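# Upend the long red block, stack blue hexagon on top

## Task

Get the long red block standing upright on one of its ends, then place the blue hexagonal block on its upper end and release it so both stay in place.

## Robot and tools

Robot: two arms, left_arm and right_arm, each a six-joint arm with a parallel two-finger gripper and a wrist camera. The left arm sits at about y = +0.30 m and the right arm at about y = -0.33 m in the scene frame, both at the table's edge with z up.

Frames: the scene frame has its origin at table-top height midway between the nominal arm bases, +x pointing out over the table, +y toward the left arm, +z up. Arm names do not match image left and right. Each arm reports its gripper position (metres) and orientation (quaternion wxyz) in its own base frame, which is nearly aligned with the scene frame but shifted to that base. Fixed cameras and the table use the scene frame. The reported gripper point lies between the finger pads, roughly 1 cm short of the fingertips; the fingers point along the gripper's +z and separate along its y axis. Reported poses can be a few centimetres off, more at long reach.

execute_actions(actions, cameras): actions is a list of up to 15 actions; each action is a list of up to 15 rows, and each row is one control step of 1/30 s. If an action has fewer than 15 rows, its last row is repeated to fill 15 steps. Every row holds exactly 14 numbers in [-1, 1], one flat list covering both arms: left_arm dx, dy, dz, rx, ry, rz, opening, then right_arm in the same seven slots. The six pose numbers are an offset, not a pose: they are measured from that arm's Hand target as it stood when the action began, along the Hand target's own axes, and every row of the action counts from that same start. Scale: 1.0 equals 0.6 m of travel or 180 degrees; rx, ry, rz form one rotation vector. Repeating an offset in a later action moves the arm further. Sending all six zeros re-asks for the current Hand target. The opening number is absolute, not an offset: +1 fully open (0.094 m), -1 closed. A zero opening is a real command, so to leave a gripper unchanged resend its current value (see the Tool commands line). An empty actions list just returns state and images.

move(target, speed, blend, opening_speed, blocking, cameras): drives each gripper in a straight line to a target given as one 14-number row (same layout, scale and offset meaning as above, counted from the Hand targets at the move's start), or a list of up to 15 such rows, all counted from those same start Hand targets rather than from the previous row. speed is the top path speed in m/s, 0.002 to 2.9, default 0.25 (rotation up to twice that in rad/s), one value or one per target. blend (m) rounds corners between listed targets. opening_speed (0.2 or more, scale units per second) makes finger changes gradual; use a low value when closing on something fragile. blocking=false returns early while the move continues. Moves do not avoid obstacles or the other arm; faster moves hit harder and lag more. Do not route a gripper close to its own base; go around it.

wait(seconds 0 to 10) lets the scene run with commands held. stop brakes a running move. zoom_image(camera, region [x0, y0, x1, y1], at most 504x504 px) enlarges part of the latest image from cam_high, cam_low, cam_left_wrist or cam_right_wrist (all 896x504). read_manual returns licence texts only. finished_scene(scene) ends the current scene irreversibly; pass the current scene number.

Results: per arm, end_effector_position and quaternion, Hand target (the last commanded pose after clipping, which the next offsets start from), joint positions (last entry is finger opening in metres), joint velocities (may be summarised as within noise), joint torques (include gravity; axes 1 to 3 wrap at plus or minus 28 N m), motor temperatures, grip_measured (finger opening on the -1 to +1 scale, reading slightly wide when empty), and Tool commands. A move adds a move: line with its ending (done, off_target, moving, held, fault) and any limits (paced means the sent pose was clipped; held means a check withheld steps). done means within 10 mm and 2 degrees at rest; it says nothing about contact.

Control notes: each step the commanded orientation is clipped to within 40 degrees of the measured one. Grippers often rest a centimetre or so short of the target due to friction and weight; resend the missing distance. An arm stopped by an object keeps pushing until commanded back past its gripper. Gripping force is about 50 to 64 N per pad once the command is roughly 0.05 below the touch reading; to release, command well above grip_measured. The clearance check may block arms from coming close but not the two grippers or wrist cameras from hitting each other.

Avoid: dropping parts, releasing moving objects, knocking anything off the table (that fails the task), fast impacts, hard presses, and any contact or squeeze between the two arms. Motors heat when holding loads, stretching out or pushing unreachably; at 75 C a MOTOR HOT line appears, at 90 C the arm folds and stops for the scene, at 100 C it collapses. Loose objects may occasionally be nudged by outside pushes.

Each tool is called after "Request:" as name([rows], argument=value, ...), one row to a line, values as JSON.

## Session

Request:
execute_actions(actions=[])

Request:
zoom_image(camera="cam_high", region=[380, 180, 580, 360])

Scene clock: 0.00 s.
left_arm: end_effector_position=(+0.3979, +0.0086, +0.1205) grip_measured=+1.000 end_effector_quat_wxyz=(+0.625, -0.012, +0.779, +0.047) | right_arm: end_effector_position=(+0.3915, -0.0073, +0.1042) grip_measured=+1.000 end_effector_quat_wxyz=(+0.583, +0.080, +0.799, -0.123)
Joint positions: left_arm=[-0.037 1.55 0.334 1 -0.125 0.031 0.094] | right_arm=[0.187 1.563 0.383 0.846 0.471 0.048 0.094]
Joint velocities: within noise
Joint torques (N m): no reading
Motor temperatures (°C): left_arm=[30 35 35 31 29 28 27] | right_arm=[27 37 38 34 30 29 30]
Heat: left arm: 35 °C; right arm: 38 °C.
Hand target: left_arm +0.3995, +0.0086, +0.1259; +0.631, -0.013, +0.774, +0.047 | right_arm +0.3954, -0.0072, +0.1150; +0.596, +0.085, +0.790, -0.120
Tool commands: left_gripper/opening=+1.0 right_gripper/opening=+1.0
camera_calibration:
cam_left_wrist: T_world_to_cam=[[0.0484227, -0.996923, -0.0616434, -0.00212606], [-0.615855, 0.018789, -0.787635, 0.379159], [0.78637, 0.0761028, -0.613051, -0.152912], [0, 0, 0, 1]] pos_world=[0.353856, 0.00239353, 0.204765]
cam_right_wrist: T_world_to_cam=[[-0.276203, -0.956391, 0.0950184, 0.0920797], [-0.655908, 0.11531, -0.745982, 0.375824], [0.702494, -0.268366, -0.659153, -0.122325], [0, 0, 0, 1]] pos_world=[0.357871, 0.0119001, 0.190978]

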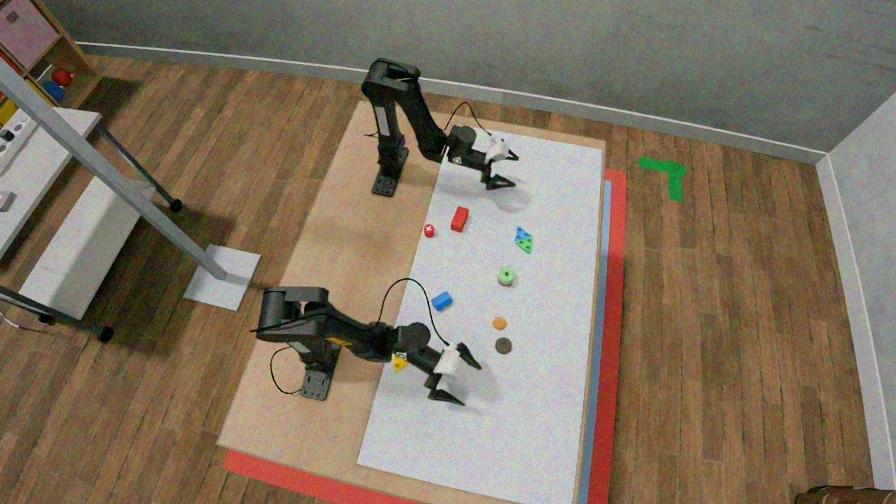

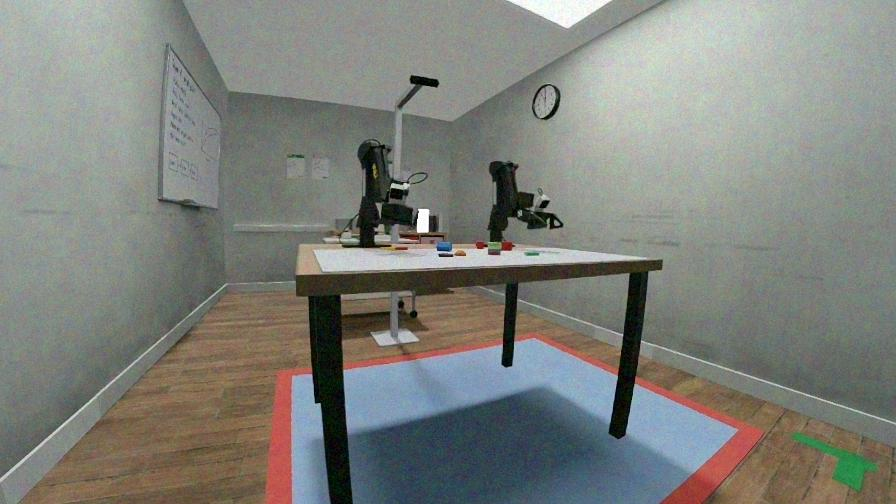

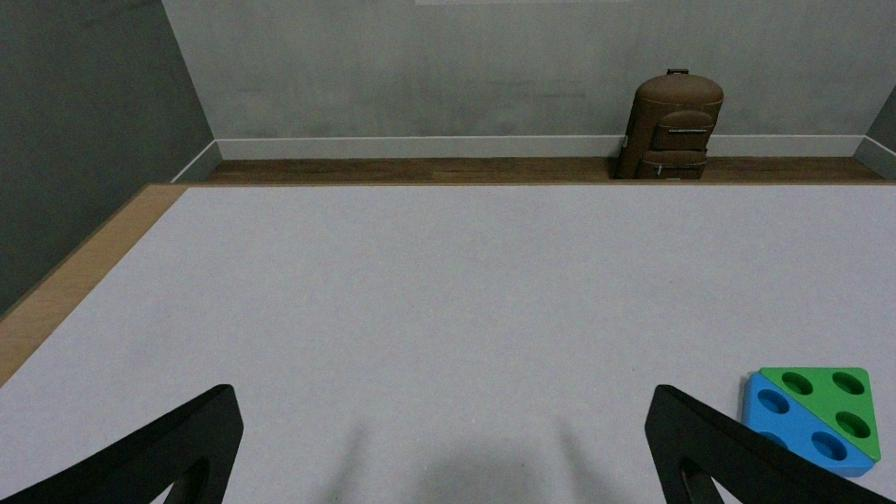

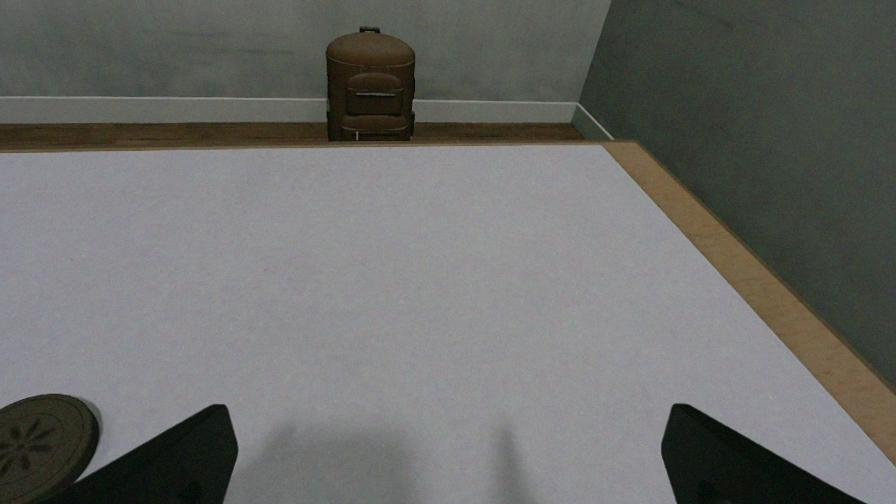

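Scaled by 2.520 from the camera's 896x504 image, which has a finer 1280x720 frame.

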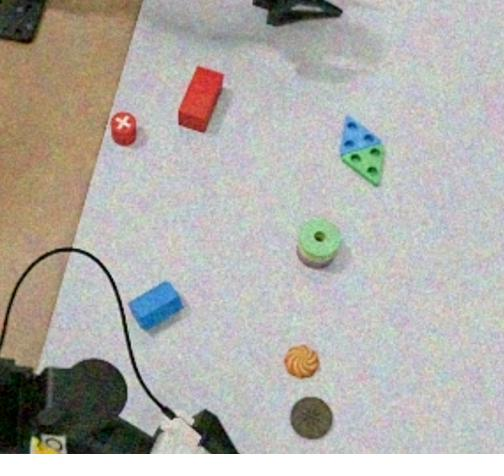

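Request:
move(target=[0.013,-0.2203,-0.2453,0.3735,0.3051,0.4347,1,0.0097,0.2945,-0.2938,0.0995,0.4108,0.1786,1], speed=0.3, cameras=["cam_left_wrist","cam_right_wrist"])

Request:
zoom_image(camera="cam_left_wrist", region=[300, 50, 600, 350])

Request:
zoom_image(camera="cam_right_wrist", region=[300, 50, 600, 350])

Scene clock: 10.00 s.
left_arm: end_effector_position=(+0.2618, -0.1340, +0.1365) grip_measured=+1.000 end_effector_quat_wxyz=(-0.001, +0.722, +0.692, -0.002) | right_arm: end_effector_position=(+0.2790, +0.2094, +0.1359) grip_measured=+1.000 end_effector_quat_wxyz=(+0.000, +0.422, +0.907, +0.000)
Joint positions: left_arm=[-0.475 1.658 1.431 -1.347 0.003 1.137 0.094] | right_arm=[0.641 1.867 1.679 -1.383 0 1.512 0.094]
Joint torques (N m): left_arm=[-0.21 -7.02 7.05 0.01 0.01 0.11] | right_arm=[0.55 -6.52 8.16 0.16 0 0.08]
Heat: left arm: 37 °C; right arm: 41 °C.
Hand target: left_arm +0.2648, -0.1358, +0.1401; +0.000, +0.725, +0.688, +0.000 | right_arm +0.2806, +0.2132, +0.1399; -0.001, +0.423, +0.906, +0.000
Off the commanded pose: left_arm 0.005 m, 1 deg | right_arm 0.006 m, 0 deg.
move: done
camera_calibration:
cam_left_wrist: T_world_to_cam=[[-0.99814, 0.0517211, 0.032265, 0.265027], [0.0605627, 0.901668, 0.428167, 0.0859033], [-0.00694701, 0.429324, -0.903124, 0.269344], [0, 0, 0, 1]] pos_world=[0.261203, -0.2068, 0.197919]
cam_right_wrist: T_world_to_cam=[[-0.770642, -0.637266, 0.00186911, 0.34907], [-0.579487, 0.701984, 0.414022, -0.00115807], [-0.265154, 0.317979, -0.910265, 0.21709], [0, 0, 0, 1]] pos_world=[0.325899, 0.154233, 0.197436]
Images, in order (width x height): cam_left_wrist 896x504, cam_right_wrist 896x504.

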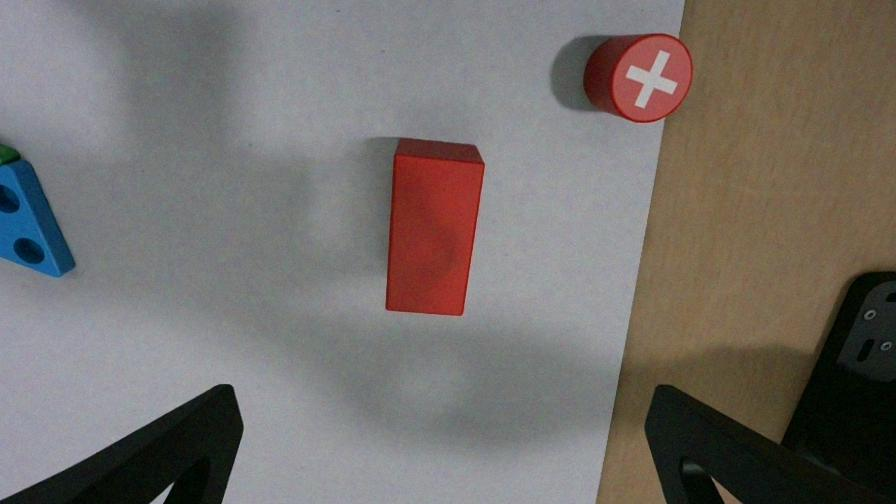

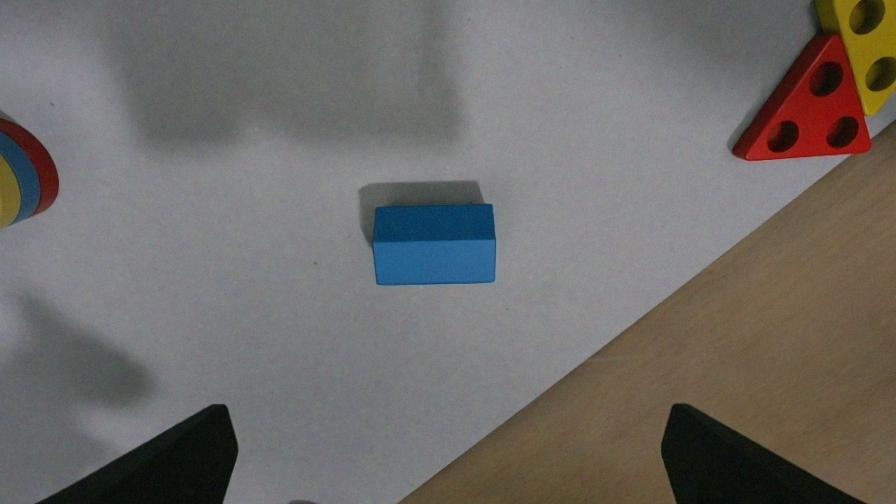

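Scaled by 1.680 from the camera's 896x504 image, which has a finer 1280x720 frame.

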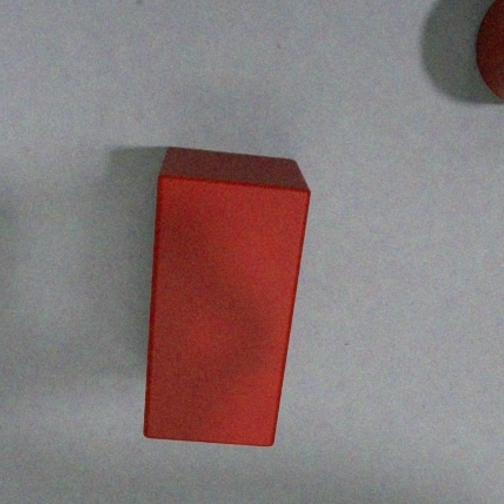

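Scaled by 1.680 from the camera's 896x504 image, which has a finer 1280x720 frame.

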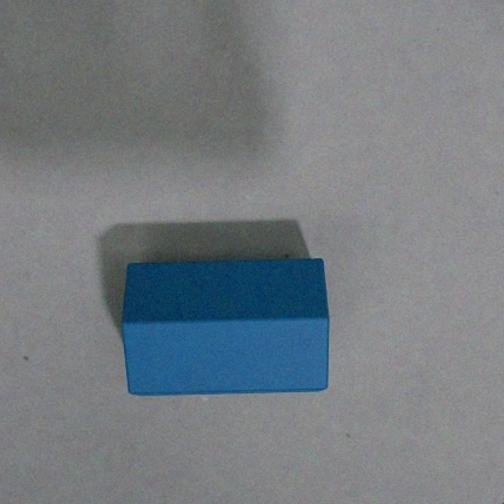

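Request:
move([
  [-0.03,0.0057,0.0918,-0.003,0.0556,0.0344,1,0.008,0.0043,0.0998,0,0,-0.006,1],
  [-0.03,0.0057,0.1935,-0.003,0.0556,0.0344,1,0.008,0.0043,0.2082,0,0,-0.006,1],
], speed=[0.2,0.12], cameras=["cam_left_wrist","cam_right_wrist"])

Scene clock: 20.70 s.
left_arm: end_effector_position=(+0.2677, -0.1546, +0.0275) grip_measured=+1.000 end_effector_quat_wxyz=(-0.053, +0.760, +0.644, +0.064) | right_arm: end_effector_position=(+0.2798, +0.2164, +0.0196) grip_measured=+1.000 end_effector_quat_wxyz=(-0.001, +0.416, +0.910, +0.000)
Joint positions: left_arm=[-0.614 1.853 1.211 -0.999 -0.152 1.116 0.094] | right_arm=[0.655 1.96 1.334 -0.945 -0.001 1.512 0.094]
Joint torques (N m): left_arm=[-0.21 -8.54 4.23 0.1 -0.1 -0.07] | right_arm=[0.57 -7.34 4.89 0.45 0 0.04]
Motor temperatures (°C): left_arm=[30 36 37 32 29 28 27] | right_arm=[27 40 43 35 30 29 30]
Heat: left arm: 37 °C; right arm: 43 °C.
Hand target: left_arm +0.2673, -0.1541, +0.0241; -0.056, +0.759, +0.646, +0.066 | right_arm +0.2795, +0.2186, +0.0151; -0.001, +0.415, +0.910, +0.000
Off the commanded pose: left_arm 0.004 m, 0 deg | right_arm 0.005 m, 0 deg.
move: done
camera_calibration:
cam_left_wrist: T_world_to_cam=[[-0.985146, 0.169499, 0.0275231, 0.290354], [0.154397, 0.804168, 0.573999, 0.106464], [0.0751588, 0.569722, -0.818393, 0.177266], [0, 0, 0, 1]] pos_world=[0.256281, -0.235822, 0.075972]
cam_right_wrist: T_world_to_cam=[[-0.762059, -0.647504, 0.00218726, 0.354168], [-0.588295, 0.693778, 0.415427, 0.0467205], [-0.270509, 0.315293, -0.909624, 0.111279], [0, 0, 0, 1]] pos_world=[0.327484, 0.161826, 0.081038]
Images, in order (width x height): cam_left_wrist 896x504, cam_right_wrist 896x504.

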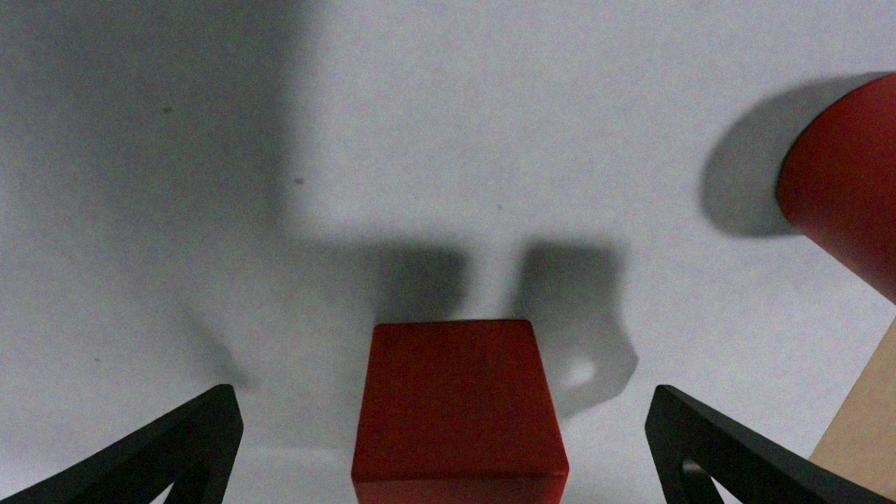

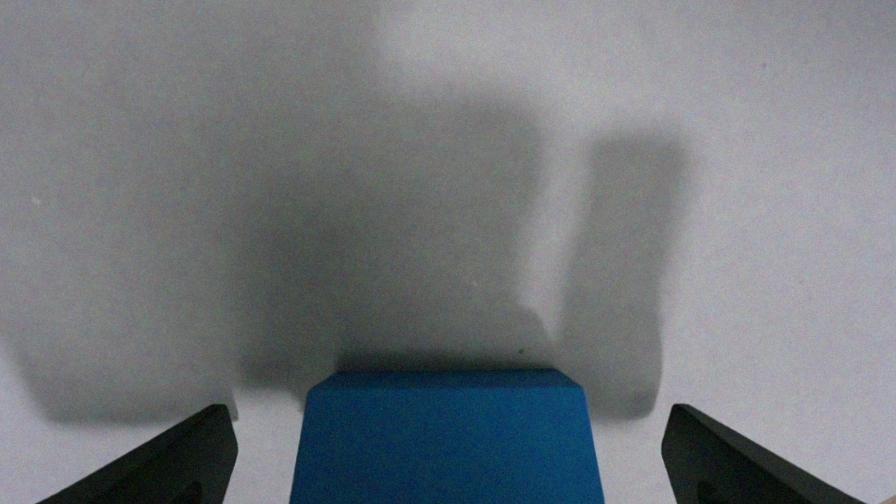

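Request:
move(target=[0,0,0,0,0,0,-0.45,0,0,0,0,0,0,-0.1], speed=0.12, opening_speed=1.2, cameras=["cam_left_wrist","cam_right_wrist"])

Scene clock: 24.47 s.
left_arm: end_effector_position=(+0.2680, -0.1545, +0.0276) grip_measured=-0.287 end_effector_quat_wxyz=(-0.053, +0.760, +0.644, +0.065) | right_arm: end_effector_position=(+0.2800, +0.2166, +0.0196) grip_measured=+0.040 end_effector_quat_wxyz=(+0.000, +0.416, +0.910, +0.001)
Joint positions: left_arm=[-0.614 1.853 1.211 -0.999 -0.153 1.116 0.034] | right_arm=[0.655 1.96 1.334 -0.944 -0.001 1.512 0.049]
Joint torques (N m): left_arm=[-0.21 -8.54 4.25 0.07 -0.09 -0.08] | right_arm=[0.58 -7.34 4.86 0.44 0 0.04]
Heat: left arm: 37 °C; right arm: 42 °C.
Hand target: left_arm +0.2673, -0.1541, +0.0241; -0.056, +0.759, +0.646, +0.066 | right_arm +0.2794, +0.2186, +0.0151; -0.001, +0.415, +0.910, +0.000
Off the commanded pose: left_arm 0.004 m, 0 deg | right_arm 0.005 m, 0 deg.
move: done
camera_calibration:
cam_left_wrist: T_world_to_cam=[[-0.985232, 0.16922, 0.0261355, 0.290618], [0.153303, 0.803777, 0.57484, 0.106612], [0.0762671, 0.570357, -0.817848, 0.176993], [0, 0, 0, 1]] pos_world=[0.256484, -0.23582, 0.0758732]
cam_right_wrist: T_world_to_cam=[[-0.762055, -0.647512, 0.00101307, 0.354481], [-0.588669, 0.693453, 0.415442, 0.0469426], [-0.269706, 0.315993, -0.909619, 0.110925], [0, 0, 0, 1]] pos_world=[0.327685, 0.161927, 0.0810382]
Images, in order (width x height): cam_left_wrist 896x504, cam_right_wrist 896x504.

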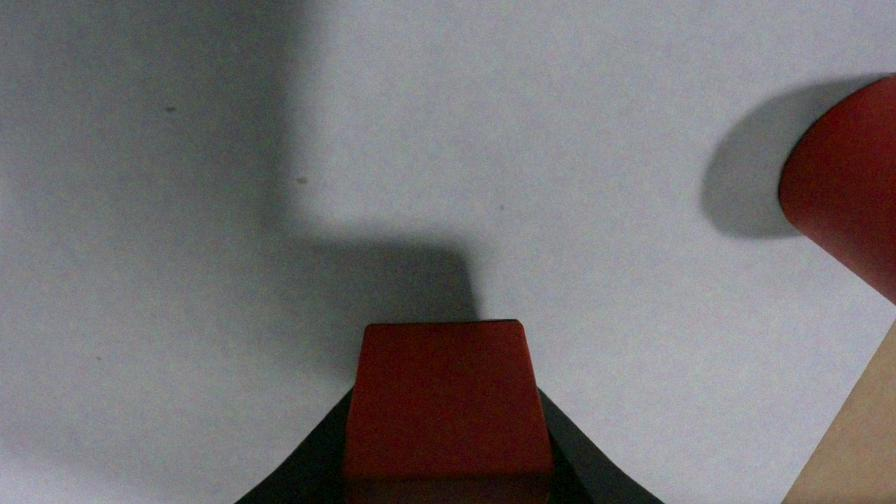

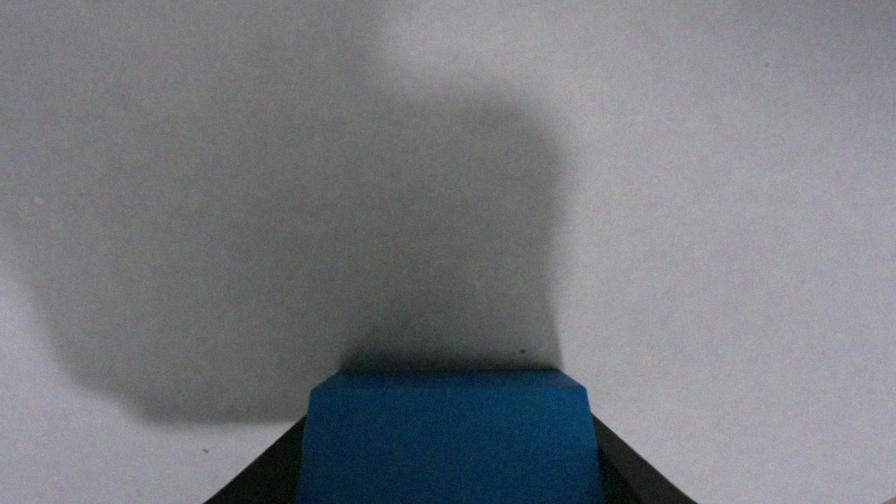

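Request:
move([
  [0.029,0,-0.1641,0,0,0,-0.45,0,0,-0.225,0,0,0,-0.1],
  [-0.2758,0.1568,-0.1855,-0.164,-0.4722,-0.2326,-0.45,-0.1526,-0.0845,-0.225,0,0,0,-0.1],
], speed=[0.2,0.35], blend=0.02, cameras=["cam_left_wrist","cam_high"])

Scene clock: 32.20 s.
left_arm: end_effector_position=(+0.3309, -0.3473, +0.1043) grip_measured=-0.288 end_effector_quat_wxyz=(+0.573, +0.344, +0.687, -0.285) | right_arm: end_effector_position=(+0.3038, +0.1186, +0.1372) grip_measured=+0.040 end_effector_quat_wxyz=(-0.014, +0.415, +0.910, -0.013)
Joint positions: left_arm=[-0.746 1.917 0.636 1.098 0.178 0.036 0.033] | right_arm=[0.368 1.816 1.618 -1.412 -0.002 1.224 0.049]
Joint torques (N m): left_arm=[-0.49 -8.06 4.05 1.95 -0.05 -0.08] | right_arm=[-0.32 -10.82 4.88 0.25 0.02 -0.04]
Heat: left arm: 38 °C; right arm: 44 °C.
Hand target: left_arm +0.3310, -0.3490, +0.1051; +0.578, +0.340, +0.684, -0.288 | right_arm +0.3013, +0.1162, +0.1499; -0.001, +0.414, +0.910, +0.000
Off the commanded pose: left_arm 0.002 m, 1 deg | right_arm 0.013 m, 2 deg.
move: off_target (right_arm)
camera_calibration:
cam_left_wrist: T_world_to_cam=[[-0.817304, -0.576152, -0.00796837, 0.072274], [-0.33202, 0.482201, -0.810707, 0.401264], [0.470933, -0.659948, -0.585398, -0.237237], [0, 0, 0, 1]] pos_world=[0.30402, -0.308413, 0.187006]
Images, in order (width x height): cam_high 896x504, cam_left_wrist 896x504.

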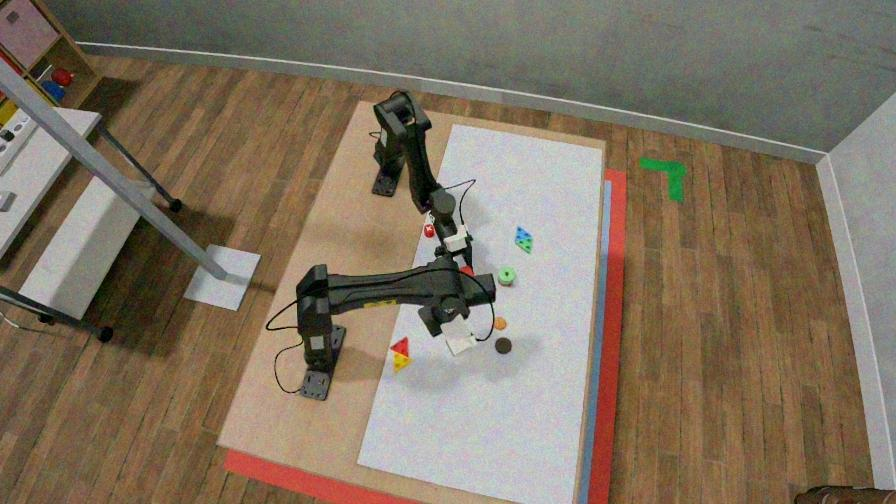

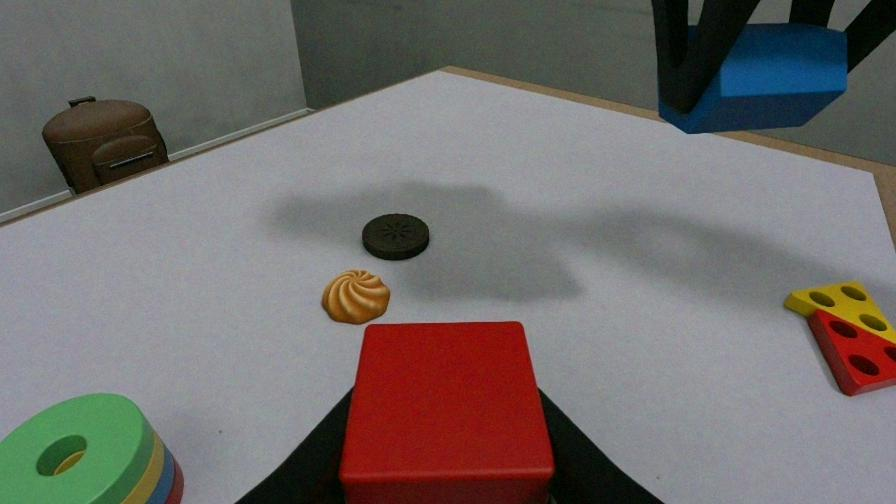

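Request:
move([
  [0.0608,0,0.0103,0,0,0,-0.45,0,0,0,0,0,0,-0.1],
  [0.0706,0,0.012,0,0,0,-0.45,0,0,0,0,0,0,-0.1],
], speed=[0.1,0.03], cameras=["cam_left_wrist","cam_low"])

Request:
zoom_image(camera="cam_low", region=[430, 210, 530, 265])

Scene clock: 34.63 s.
left_arm: end_effector_position=(+0.3326, -0.3488, +0.0647) grip_measured=-0.288 end_effector_quat_wxyz=(+0.577, +0.343, +0.684, -0.286) | right_arm: end_effector_position=(+0.3038, +0.1186, +0.1372) grip_measured=+0.040 end_effector_quat_wxyz=(-0.014, +0.415, +0.910, -0.013)
Joint positions: left_arm=[-0.746 2.109 0.636 1.3 0.177 0.035 0.033] | right_arm=[0.368 1.816 1.618 -1.412 -0.002 1.224 0.049]
Joint torques (N m): left_arm=[-0.51 -8.64 2.84 1.92 -0.04 -0.08] | right_arm=[-0.34 -10.84 4.88 0.25 0.01 -0.04]
Heat: left arm: 38 °C; right arm: 44 °C.
Hand target: left_arm +0.3310, -0.3491, +0.0622; +0.578, +0.340, +0.684, -0.288 | right_arm +0.3013, +0.1162, +0.1499; -0.001, +0.415, +0.910, +0.000
Off the commanded pose: left_arm 0.003 m, 0 deg | right_arm 0.013 m, 2 deg.
move: off_target (right_arm)
camera_calibration:
cam_left_wrist: T_world_to_cam=[[-0.816972, -0.576596, -0.00972341, 0.0724139], [-0.32653, 0.476422, -0.816334, 0.36689], [0.475327, -0.663746, -0.577499, -0.265425], [0, 0, 0, 1]] pos_world=[0.305124, -0.309216, 0.146926]
Images, in order (width x height): cam_low 896x504, cam_left_wrist 896x504.

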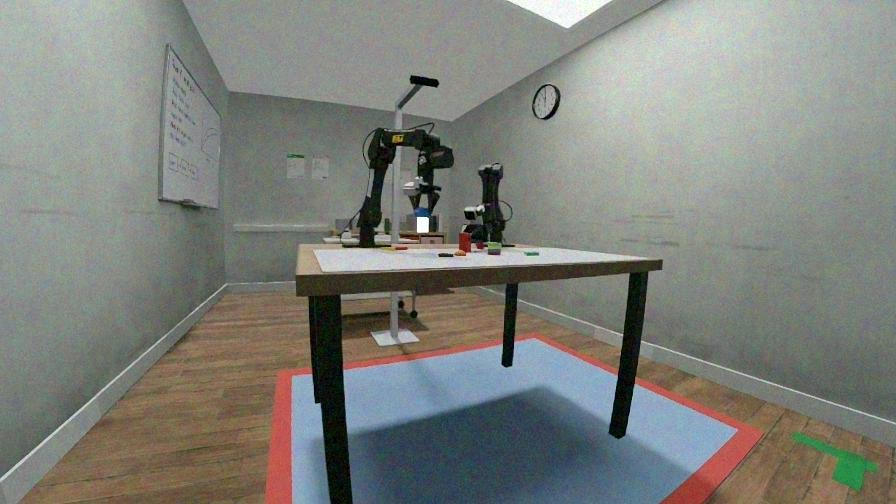

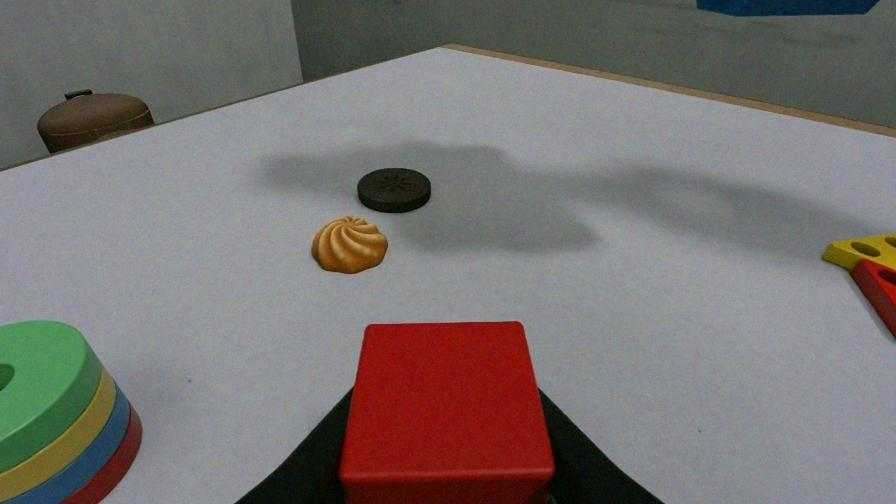

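Scaled by 5.040 from the camera's 896x504 image, which has a finer 1280x720 frame.

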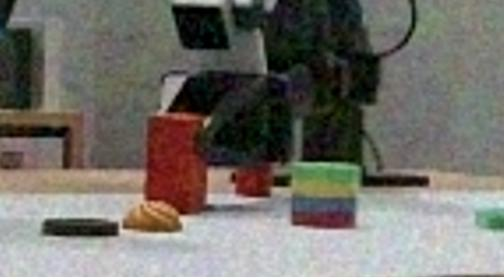

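Request:
move(target=[0,0,0,0,0,0,-0.1,0,0,0,0,0,0,-0.1], speed=0.05, opening_speed=0.3, cameras=["cam_left_wrist","cam_low"])

Scene clock: 37.40 s.
left_arm: end_effector_position=(+0.3329, -0.3490, +0.0672) grip_measured=-0.102 end_effector_quat_wxyz=(+0.581, +0.342, +0.681, -0.287) | right_arm: end_effector_position=(+0.3038, +0.1186, +0.1372) grip_measured=+0.040 end_effector_quat_wxyz=(-0.014, +0.415, +0.910, -0.013)
Joint positions: left_arm=[-0.746 2.11 0.636 1.311 0.177 0.035 0.042] | right_arm=[0.368 1.816 1.618 -1.412 -0.002 1.224 0.049]
Joint torques (N m): left_arm=[-0.5 -8.55 2.84 1.81 -0.04 -0.08] | right_arm=[-0.32 -10.82 4.86 0.25 0.01 -0.05]
Heat: left arm: 39 °C; right arm: 44 °C.
Hand target: left_arm +0.3310, -0.3491, +0.0621; +0.578, +0.340, +0.684, -0.288 | right_arm +0.3013, +0.1162, +0.1499; -0.001, +0.415, +0.910, +0.000
Off the commanded pose: left_arm 0.005 m, 1 deg | right_arm 0.013 m, 2 deg.
move: off_target (right_arm)
camera_calibration:
cam_left_wrist: T_world_to_cam=[[-0.816674, -0.576982, -0.0116098, 0.0724343], [-0.320493, 0.47018, -0.822323, 0.365426], [0.479924, -0.667849, -0.568903, -0.267868], [0, 0, 0, 1]] pos_world=[0.304828, -0.308918, 0.148948]
Images, in order (width x height): cam_low 896x504, cam_left_wrist 896x504.

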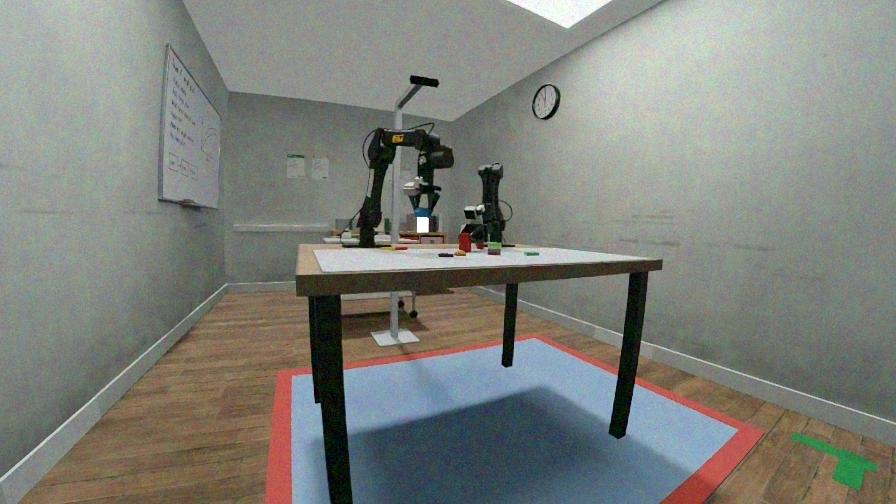

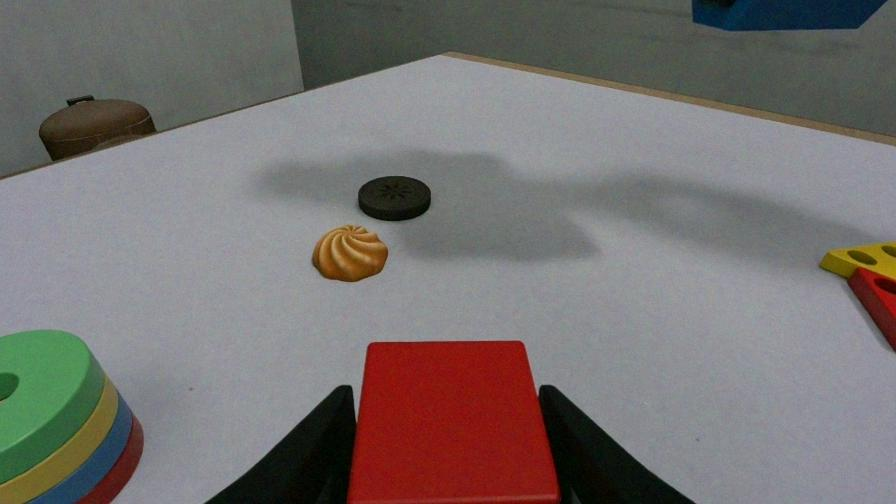

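Request:
move([
  [0,0,0,0,0,0,0.15,0,0,0,0,0,0,-0.1],
  [-0.012,0,-0.15,0,0,0,0.15,0,0,0,0,0,0,-0.1],
  [-0.2,0,-0.22,0,0,0,0.15,0,0,0,0,0,0,-0.1],
  [-0.166,0.1473,-0.3975,0,0,0,0.15,0.168,0.2145,0.0198,0,0,0.037,-0.1],
], speed=[0.1,0.15,0.3,0.3], blend=[0,0.01,0.02,0], cameras=["cam_left_wrist","cam_right_wrist"])

Request:
zoom_image(camera="cam_left_wrist", region=[460, 180, 660, 400])

Scene clock: 45.03 s.
left_arm: end_effector_position=(+0.2675, -0.1215, +0.1904) grip_measured=+0.148 end_effector_quat_wxyz=(+0.572, +0.332, +0.692, -0.290) | right_arm: end_effector_position=(+0.3290, +0.2782, +0.1350) grip_measured=+0.040 end_effector_quat_wxyz=(-0.001, +0.461, +0.887, +0.006)
Joint positions: left_arm=[0.104 0.902 0.336 0.235 0.996 0.259 0.054] | right_arm=[0.697 2.237 2.226 -1.551 -0.007 1.655 0.049]
Joint torques (N m): left_arm=[0.38 -1.36 8.03 1.3 0.29 0.12] | right_arm=[-0.5 -9.33 7.9 0.15 0.05 0.09]
Motor temperatures (°C): left_arm=[30 39 36 34 29 28 28] | right_arm=[27 45 41 34 30 29 31]
Heat: left arm: 39 °C; right arm: 45 °C.
Hand target: left_arm +0.2697, -0.1213, +0.2000; +0.578, +0.340, +0.684, -0.288 | right_arm +0.3323, +0.2767, +0.1382; +0.000, +0.467, +0.884, +0.000
Off the commanded pose: left_arm 0.010 m, 1 deg | right_arm 0.005 m, 1 deg.
joint sent to its limit (right arm) — joint 4 (wrist pitch), lower limit. The joint targets still meet the commanded pose.
move: done
camera_calibration:
cam_left_wrist: T_world_to_cam=[[-0.809205, -0.587292, 0.016606, 0.142992], [-0.353149, 0.463611, -0.81262, 0.344889], [0.469546, -0.66344, -0.582558, -0.00856597], [0, 0, 0, 1]] pos_world=[0.241529, -0.081599, 0.272899]
cam_right_wrist: T_world_to_cam=[[-0.823287, -0.567591, -0.00622857, 0.430505], [-0.516986, 0.745266, 0.421075, -0.05369], [-0.234356, 0.349886, -0.907005, 0.188266], [0, 0, 0, 1]] pos_world=[0.370794, 0.218492, 0.196047]
Images, in order (width x height): cam_left_wrist 896x504, cam_right_wrist 896x504.

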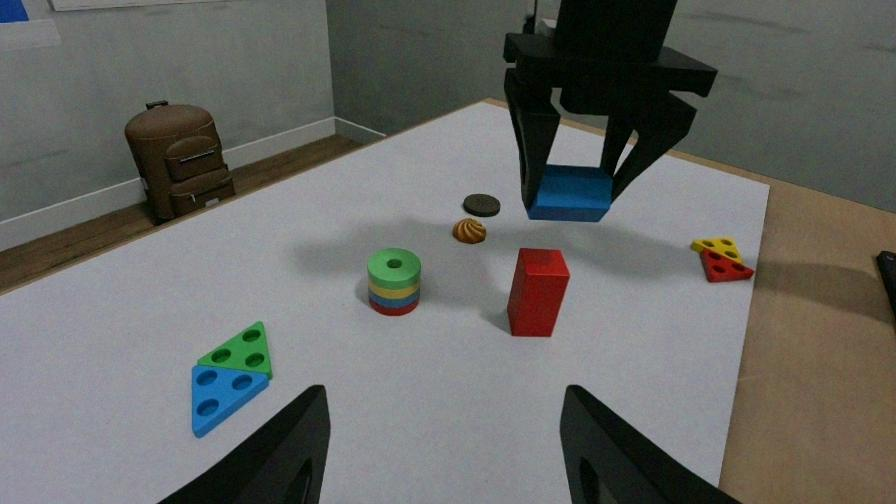

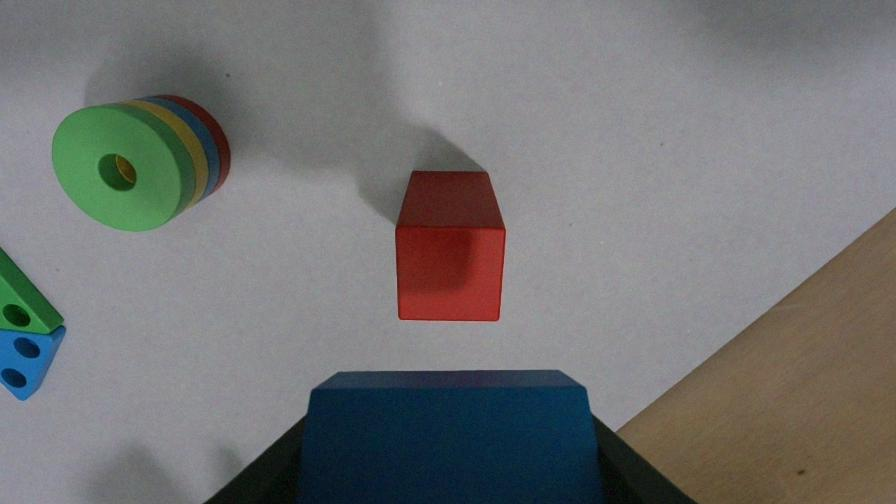

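Scaled by 2.291 from the camera's 896x504 image, which has a finer 1280x720 frame.

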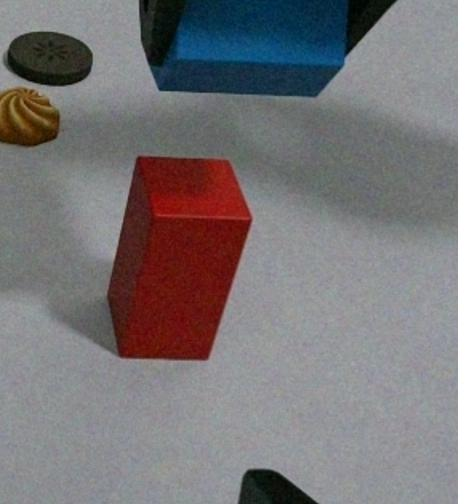

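Request:
move(target=[0,0,0,0,0,0,0.15,-0.0055,-0.0013,0.0687,0,0,0,-0.1], speed=0.1, cameras=["cam_left_wrist","cam_right_wrist"])

Request:
zoom_image(camera="cam_left_wrist", region=[460, 180, 660, 400])

Scene clock: 48.93 s.
left_arm: end_effector_position=(+0.2674, -0.1216, +0.1902) grip_measured=+0.148 end_effector_quat_wxyz=(+0.572, +0.332, +0.692, -0.290) | right_arm: end_effector_position=(+0.3291, +0.2759, +0.0924) grip_measured=+0.040 end_effector_quat_wxyz=(-0.007, +0.463, +0.886, -0.009)
Joint positions: left_arm=[0.104 0.902 0.336 0.234 0.996 0.26 0.054] | right_arm=[0.693 2.237 2.055 -1.41 -0.007 1.655 0.049]
Joint torques (N m): left_arm=[0.39 -1.37 8.05 1.3 0.28 0.13] | right_arm=[-0.81 -11.54 4.97 0.4 0.05 0.01]
Heat: left arm: 38 °C; right arm: 45 °C.
Hand target: left_arm +0.2697, -0.1213, +0.2000; +0.578, +0.340, +0.684, -0.288 | right_arm +0.3335, +0.2736, +0.0969; +0.000, +0.467, +0.884, +0.000
Off the commanded pose: left_arm 0.010 m, 2 deg | right_arm 0.007 m, 1 deg.
move: done
camera_calibration:
cam_left_wrist: T_world_to_cam=[[-0.809481, -0.586904, 0.0168653, 0.14302], [-0.353325, 0.463976, -0.812335, 0.344801], [0.468938, -0.663528, -0.582947, -0.0083788], [0, 0, 0, 1]] pos_world=[0.241528, -0.0815997, 0.272798]
cam_right_wrist: T_world_to_cam=[[-0.825418, -0.564005, 0.0241503, 0.425898], [-0.504042, 0.755577, 0.418383, -0.0407889], [-0.254218, 0.333168, -0.90795, 0.161637], [0, 0, 0, 1]] pos_world=[0.372076, 0.217176, 0.153538]
Images, in order (width x height): cam_left_wrist 896x504, cam_right_wrist 896x504.

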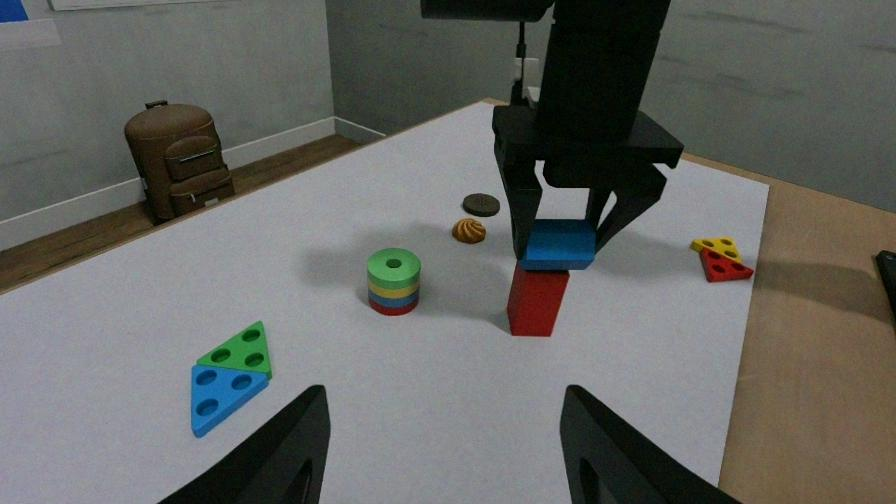

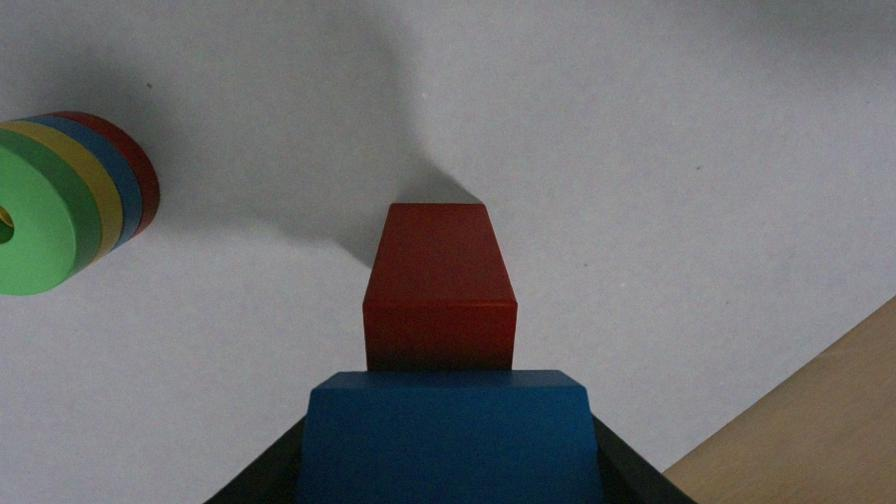

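Scaled by 2.291 from the camera's 896x504 image, which has a finer 1280x720 frame.

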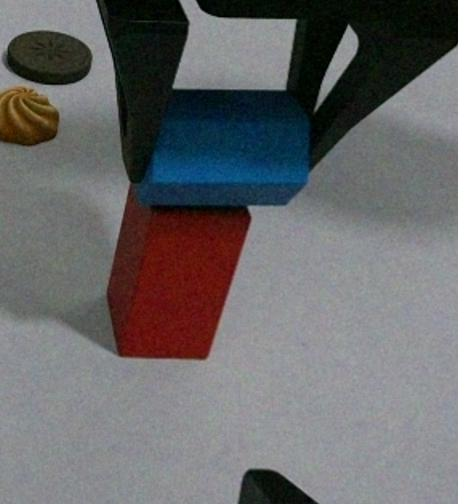

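Request:
move(target=[0,0,0,0,0,0,0.15,-0.0075,0.0033,-0.003,-0.006,0,0,-0.1], speed=0.06, cameras=["cam_left_wrist","cam_right_wrist"])

Request:
zoom_image(camera="cam_left_wrist", region=[460, 180, 660, 400])

Scene clock: 51.83 s.
left_arm: end_effector_position=(+0.2673, -0.1216, +0.1902) grip_measured=+0.148 end_effector_quat_wxyz=(+0.571, +0.332, +0.692, -0.291) | right_arm: end_effector_position=(+0.3339, +0.2724, +0.0885) grip_measured=+0.040 end_effector_quat_wxyz=(-0.006, +0.466, +0.885, -0.006)
Joint positions: left_arm=[0.104 0.902 0.336 0.233 0.996 0.26 0.054] | right_arm=[0.679 2.237 2.039 -1.39 -0.007 1.65 0.049]
Joint torques (N m): left_arm=[0.39 -1.37 8.05 1.3 0.28 0.12] | right_arm=[-0.51 -12.71 4.88 0.41 0.07 -0.05]
Heat: left arm: 38 °C; right arm: 45 °C.
Hand target: left_arm +0.2697, -0.1213, +0.1999; +0.578, +0.340, +0.684, -0.288 | right_arm +0.3377, +0.2709, +0.0988; +0.004, +0.467, +0.884, +0.008
Off the commanded pose: left_arm 0.010 m, 2 deg | right_arm 0.011 m, 2 deg.
move: off_target (right_arm)
camera_calibration:
cam_left_wrist: T_world_to_cam=[[-0.809478, -0.586896, 0.0172685, 0.142912], [-0.353675, 0.463909, -0.81222, 0.344767], [0.468678, -0.663582, -0.583095, -0.0083387], [0, 0, 0, 1]] pos_world=[0.241528, -0.0815998, 0.272697]
cam_right_wrist: T_world_to_cam=[[-0.830002, -0.557432, 0.0191312, 0.428126], [-0.49958, 0.758239, 0.41892, -0.0364447], [-0.248025, 0.338147, -0.907822, 0.157038], [0, 0, 0, 1]] pos_world=[0.376088, 0.213183, 0.149639]
Images, in order (width x height): cam_left_wrist 896x504, cam_right_wrist 896x504.

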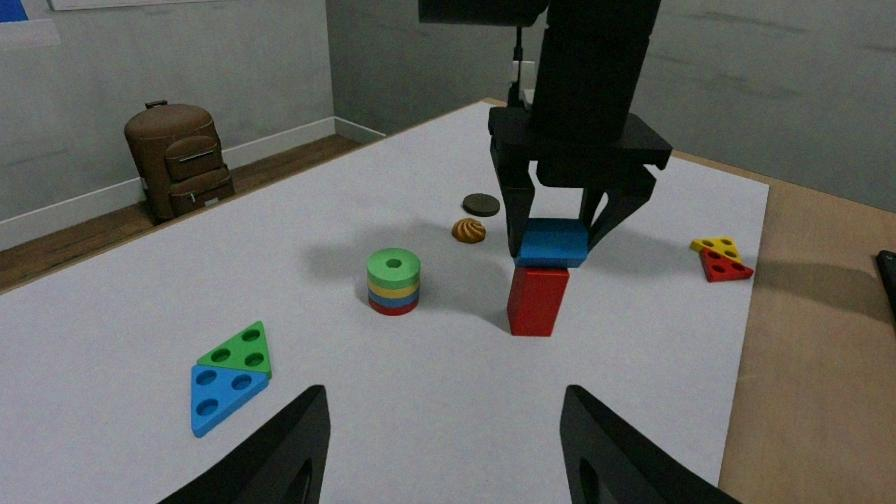

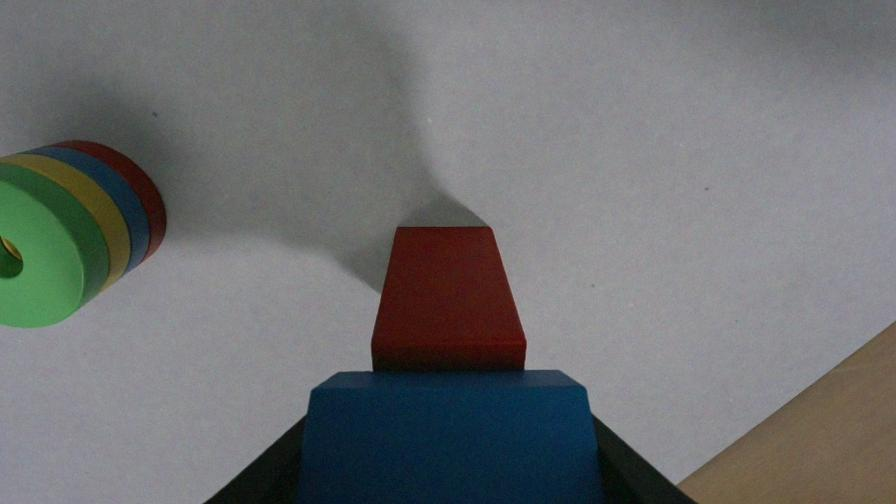

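Scaled by 2.291 from the camera's 896x504 image, which has a finer 1280x720 frame.

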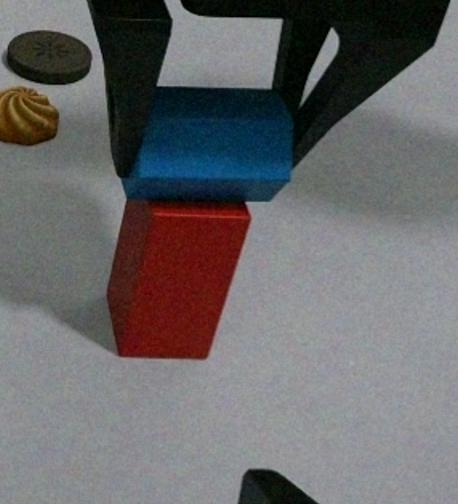

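Request:
move(target=[0,0,0,0,0,0,0.15,0,0,0.0145,0,0,0,-0.1], speed=0.03, cameras=["cam_left_wrist","cam_right_wrist"])

Request:
zoom_image(camera="cam_left_wrist", region=[460, 180, 660, 400])

Scene clock: 54.87 s.
left_arm: end_effector_position=(+0.2673, -0.1216, +0.1902) grip_measured=+0.148 end_effector_quat_wxyz=(+0.572, +0.332, +0.692, -0.290) | right_arm: end_effector_position=(+0.3344, +0.2728, +0.0869) grip_measured=+0.040 end_effector_quat_wxyz=(-0.005, +0.466, +0.885, -0.002)
Joint positions: left_arm=[0.104 0.902 0.336 0.233 0.996 0.26 0.054] | right_arm=[0.679 2.229 2.02 -1.369 -0.007 1.649 0.049]
Joint torques (N m): left_arm=[0.38 -1.36 8.05 1.3 0.28 0.12] | right_arm=[-0.53 -12.01 3.77 0.55 0.07 -0.04]
Heat: left arm: 39 °C; right arm: 46 °C.
Hand target: left_arm +0.2697, -0.1212, +0.2000; +0.578, +0.340, +0.684, -0.288 | right_arm +0.3378, +0.2709, +0.0899; +0.004, +0.467, +0.884, +0.008
Off the commanded pose: left_arm 0.010 m, 1 deg | right_arm 0.005 m, 2 deg.
move: done
camera_calibration:
cam_left_wrist: T_world_to_cam=[[-0.809503, -0.586874, 0.0168478, 0.143035], [-0.353372, 0.464105, -0.81224, 0.344716], [0.468863, -0.663465, -0.58308, -0.00837802], [0, 0, 0, 1]] pos_world=[0.241528, -0.0815997, 0.272697]
cam_right_wrist: T_world_to_cam=[[-0.829915, -0.557791, 0.0104645, 0.429576], [-0.502665, 0.755769, 0.419693, -0.0341116], [-0.242009, 0.343049, -0.907606, 0.152182], [0, 0, 0, 1]] pos_world=[0.376194, 0.213188, 0.147942]
Images, in order (width x height): cam_left_wrist 896x504, cam_right_wrist 896x504.

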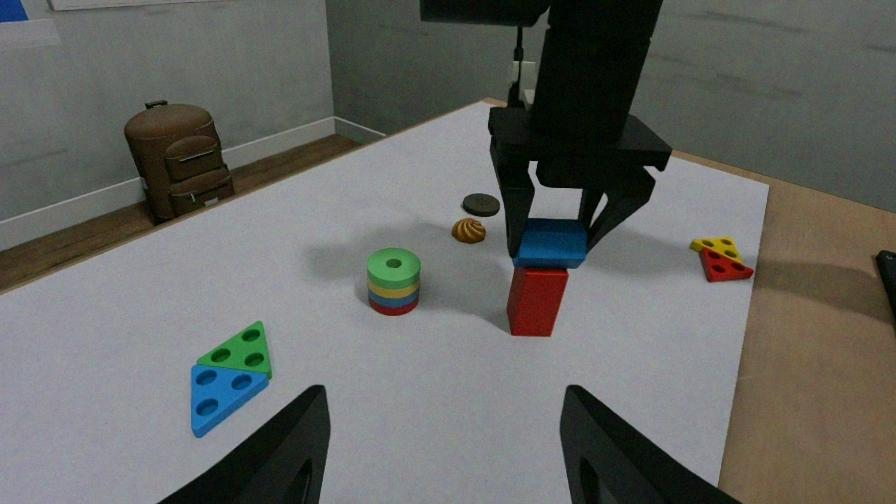

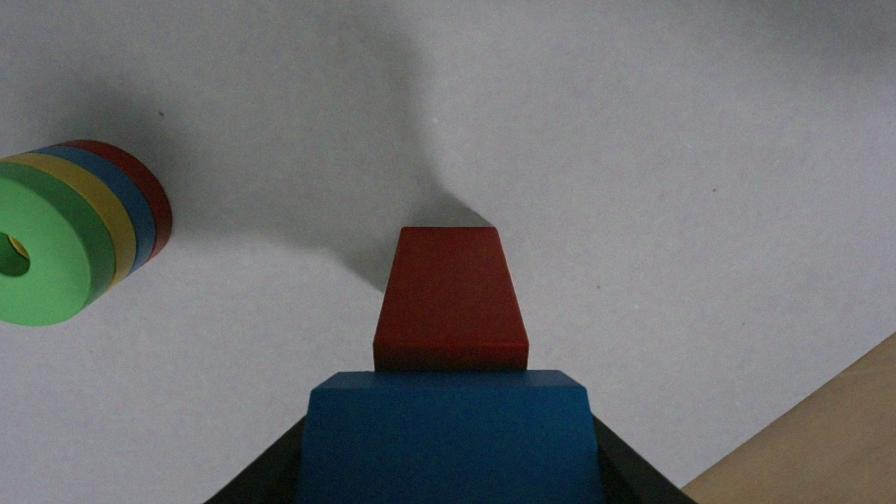

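Scaled by 2.291 from the camera's 896x504 image, which has a finer 1280x720 frame.

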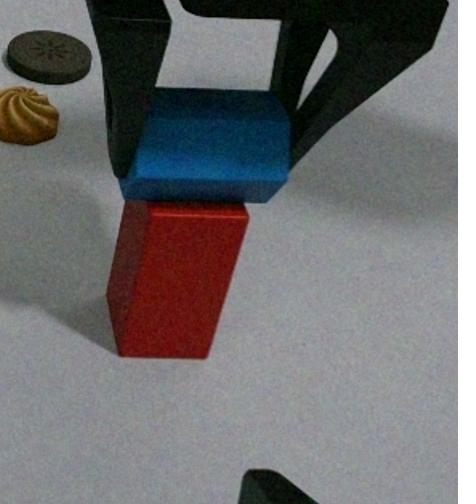

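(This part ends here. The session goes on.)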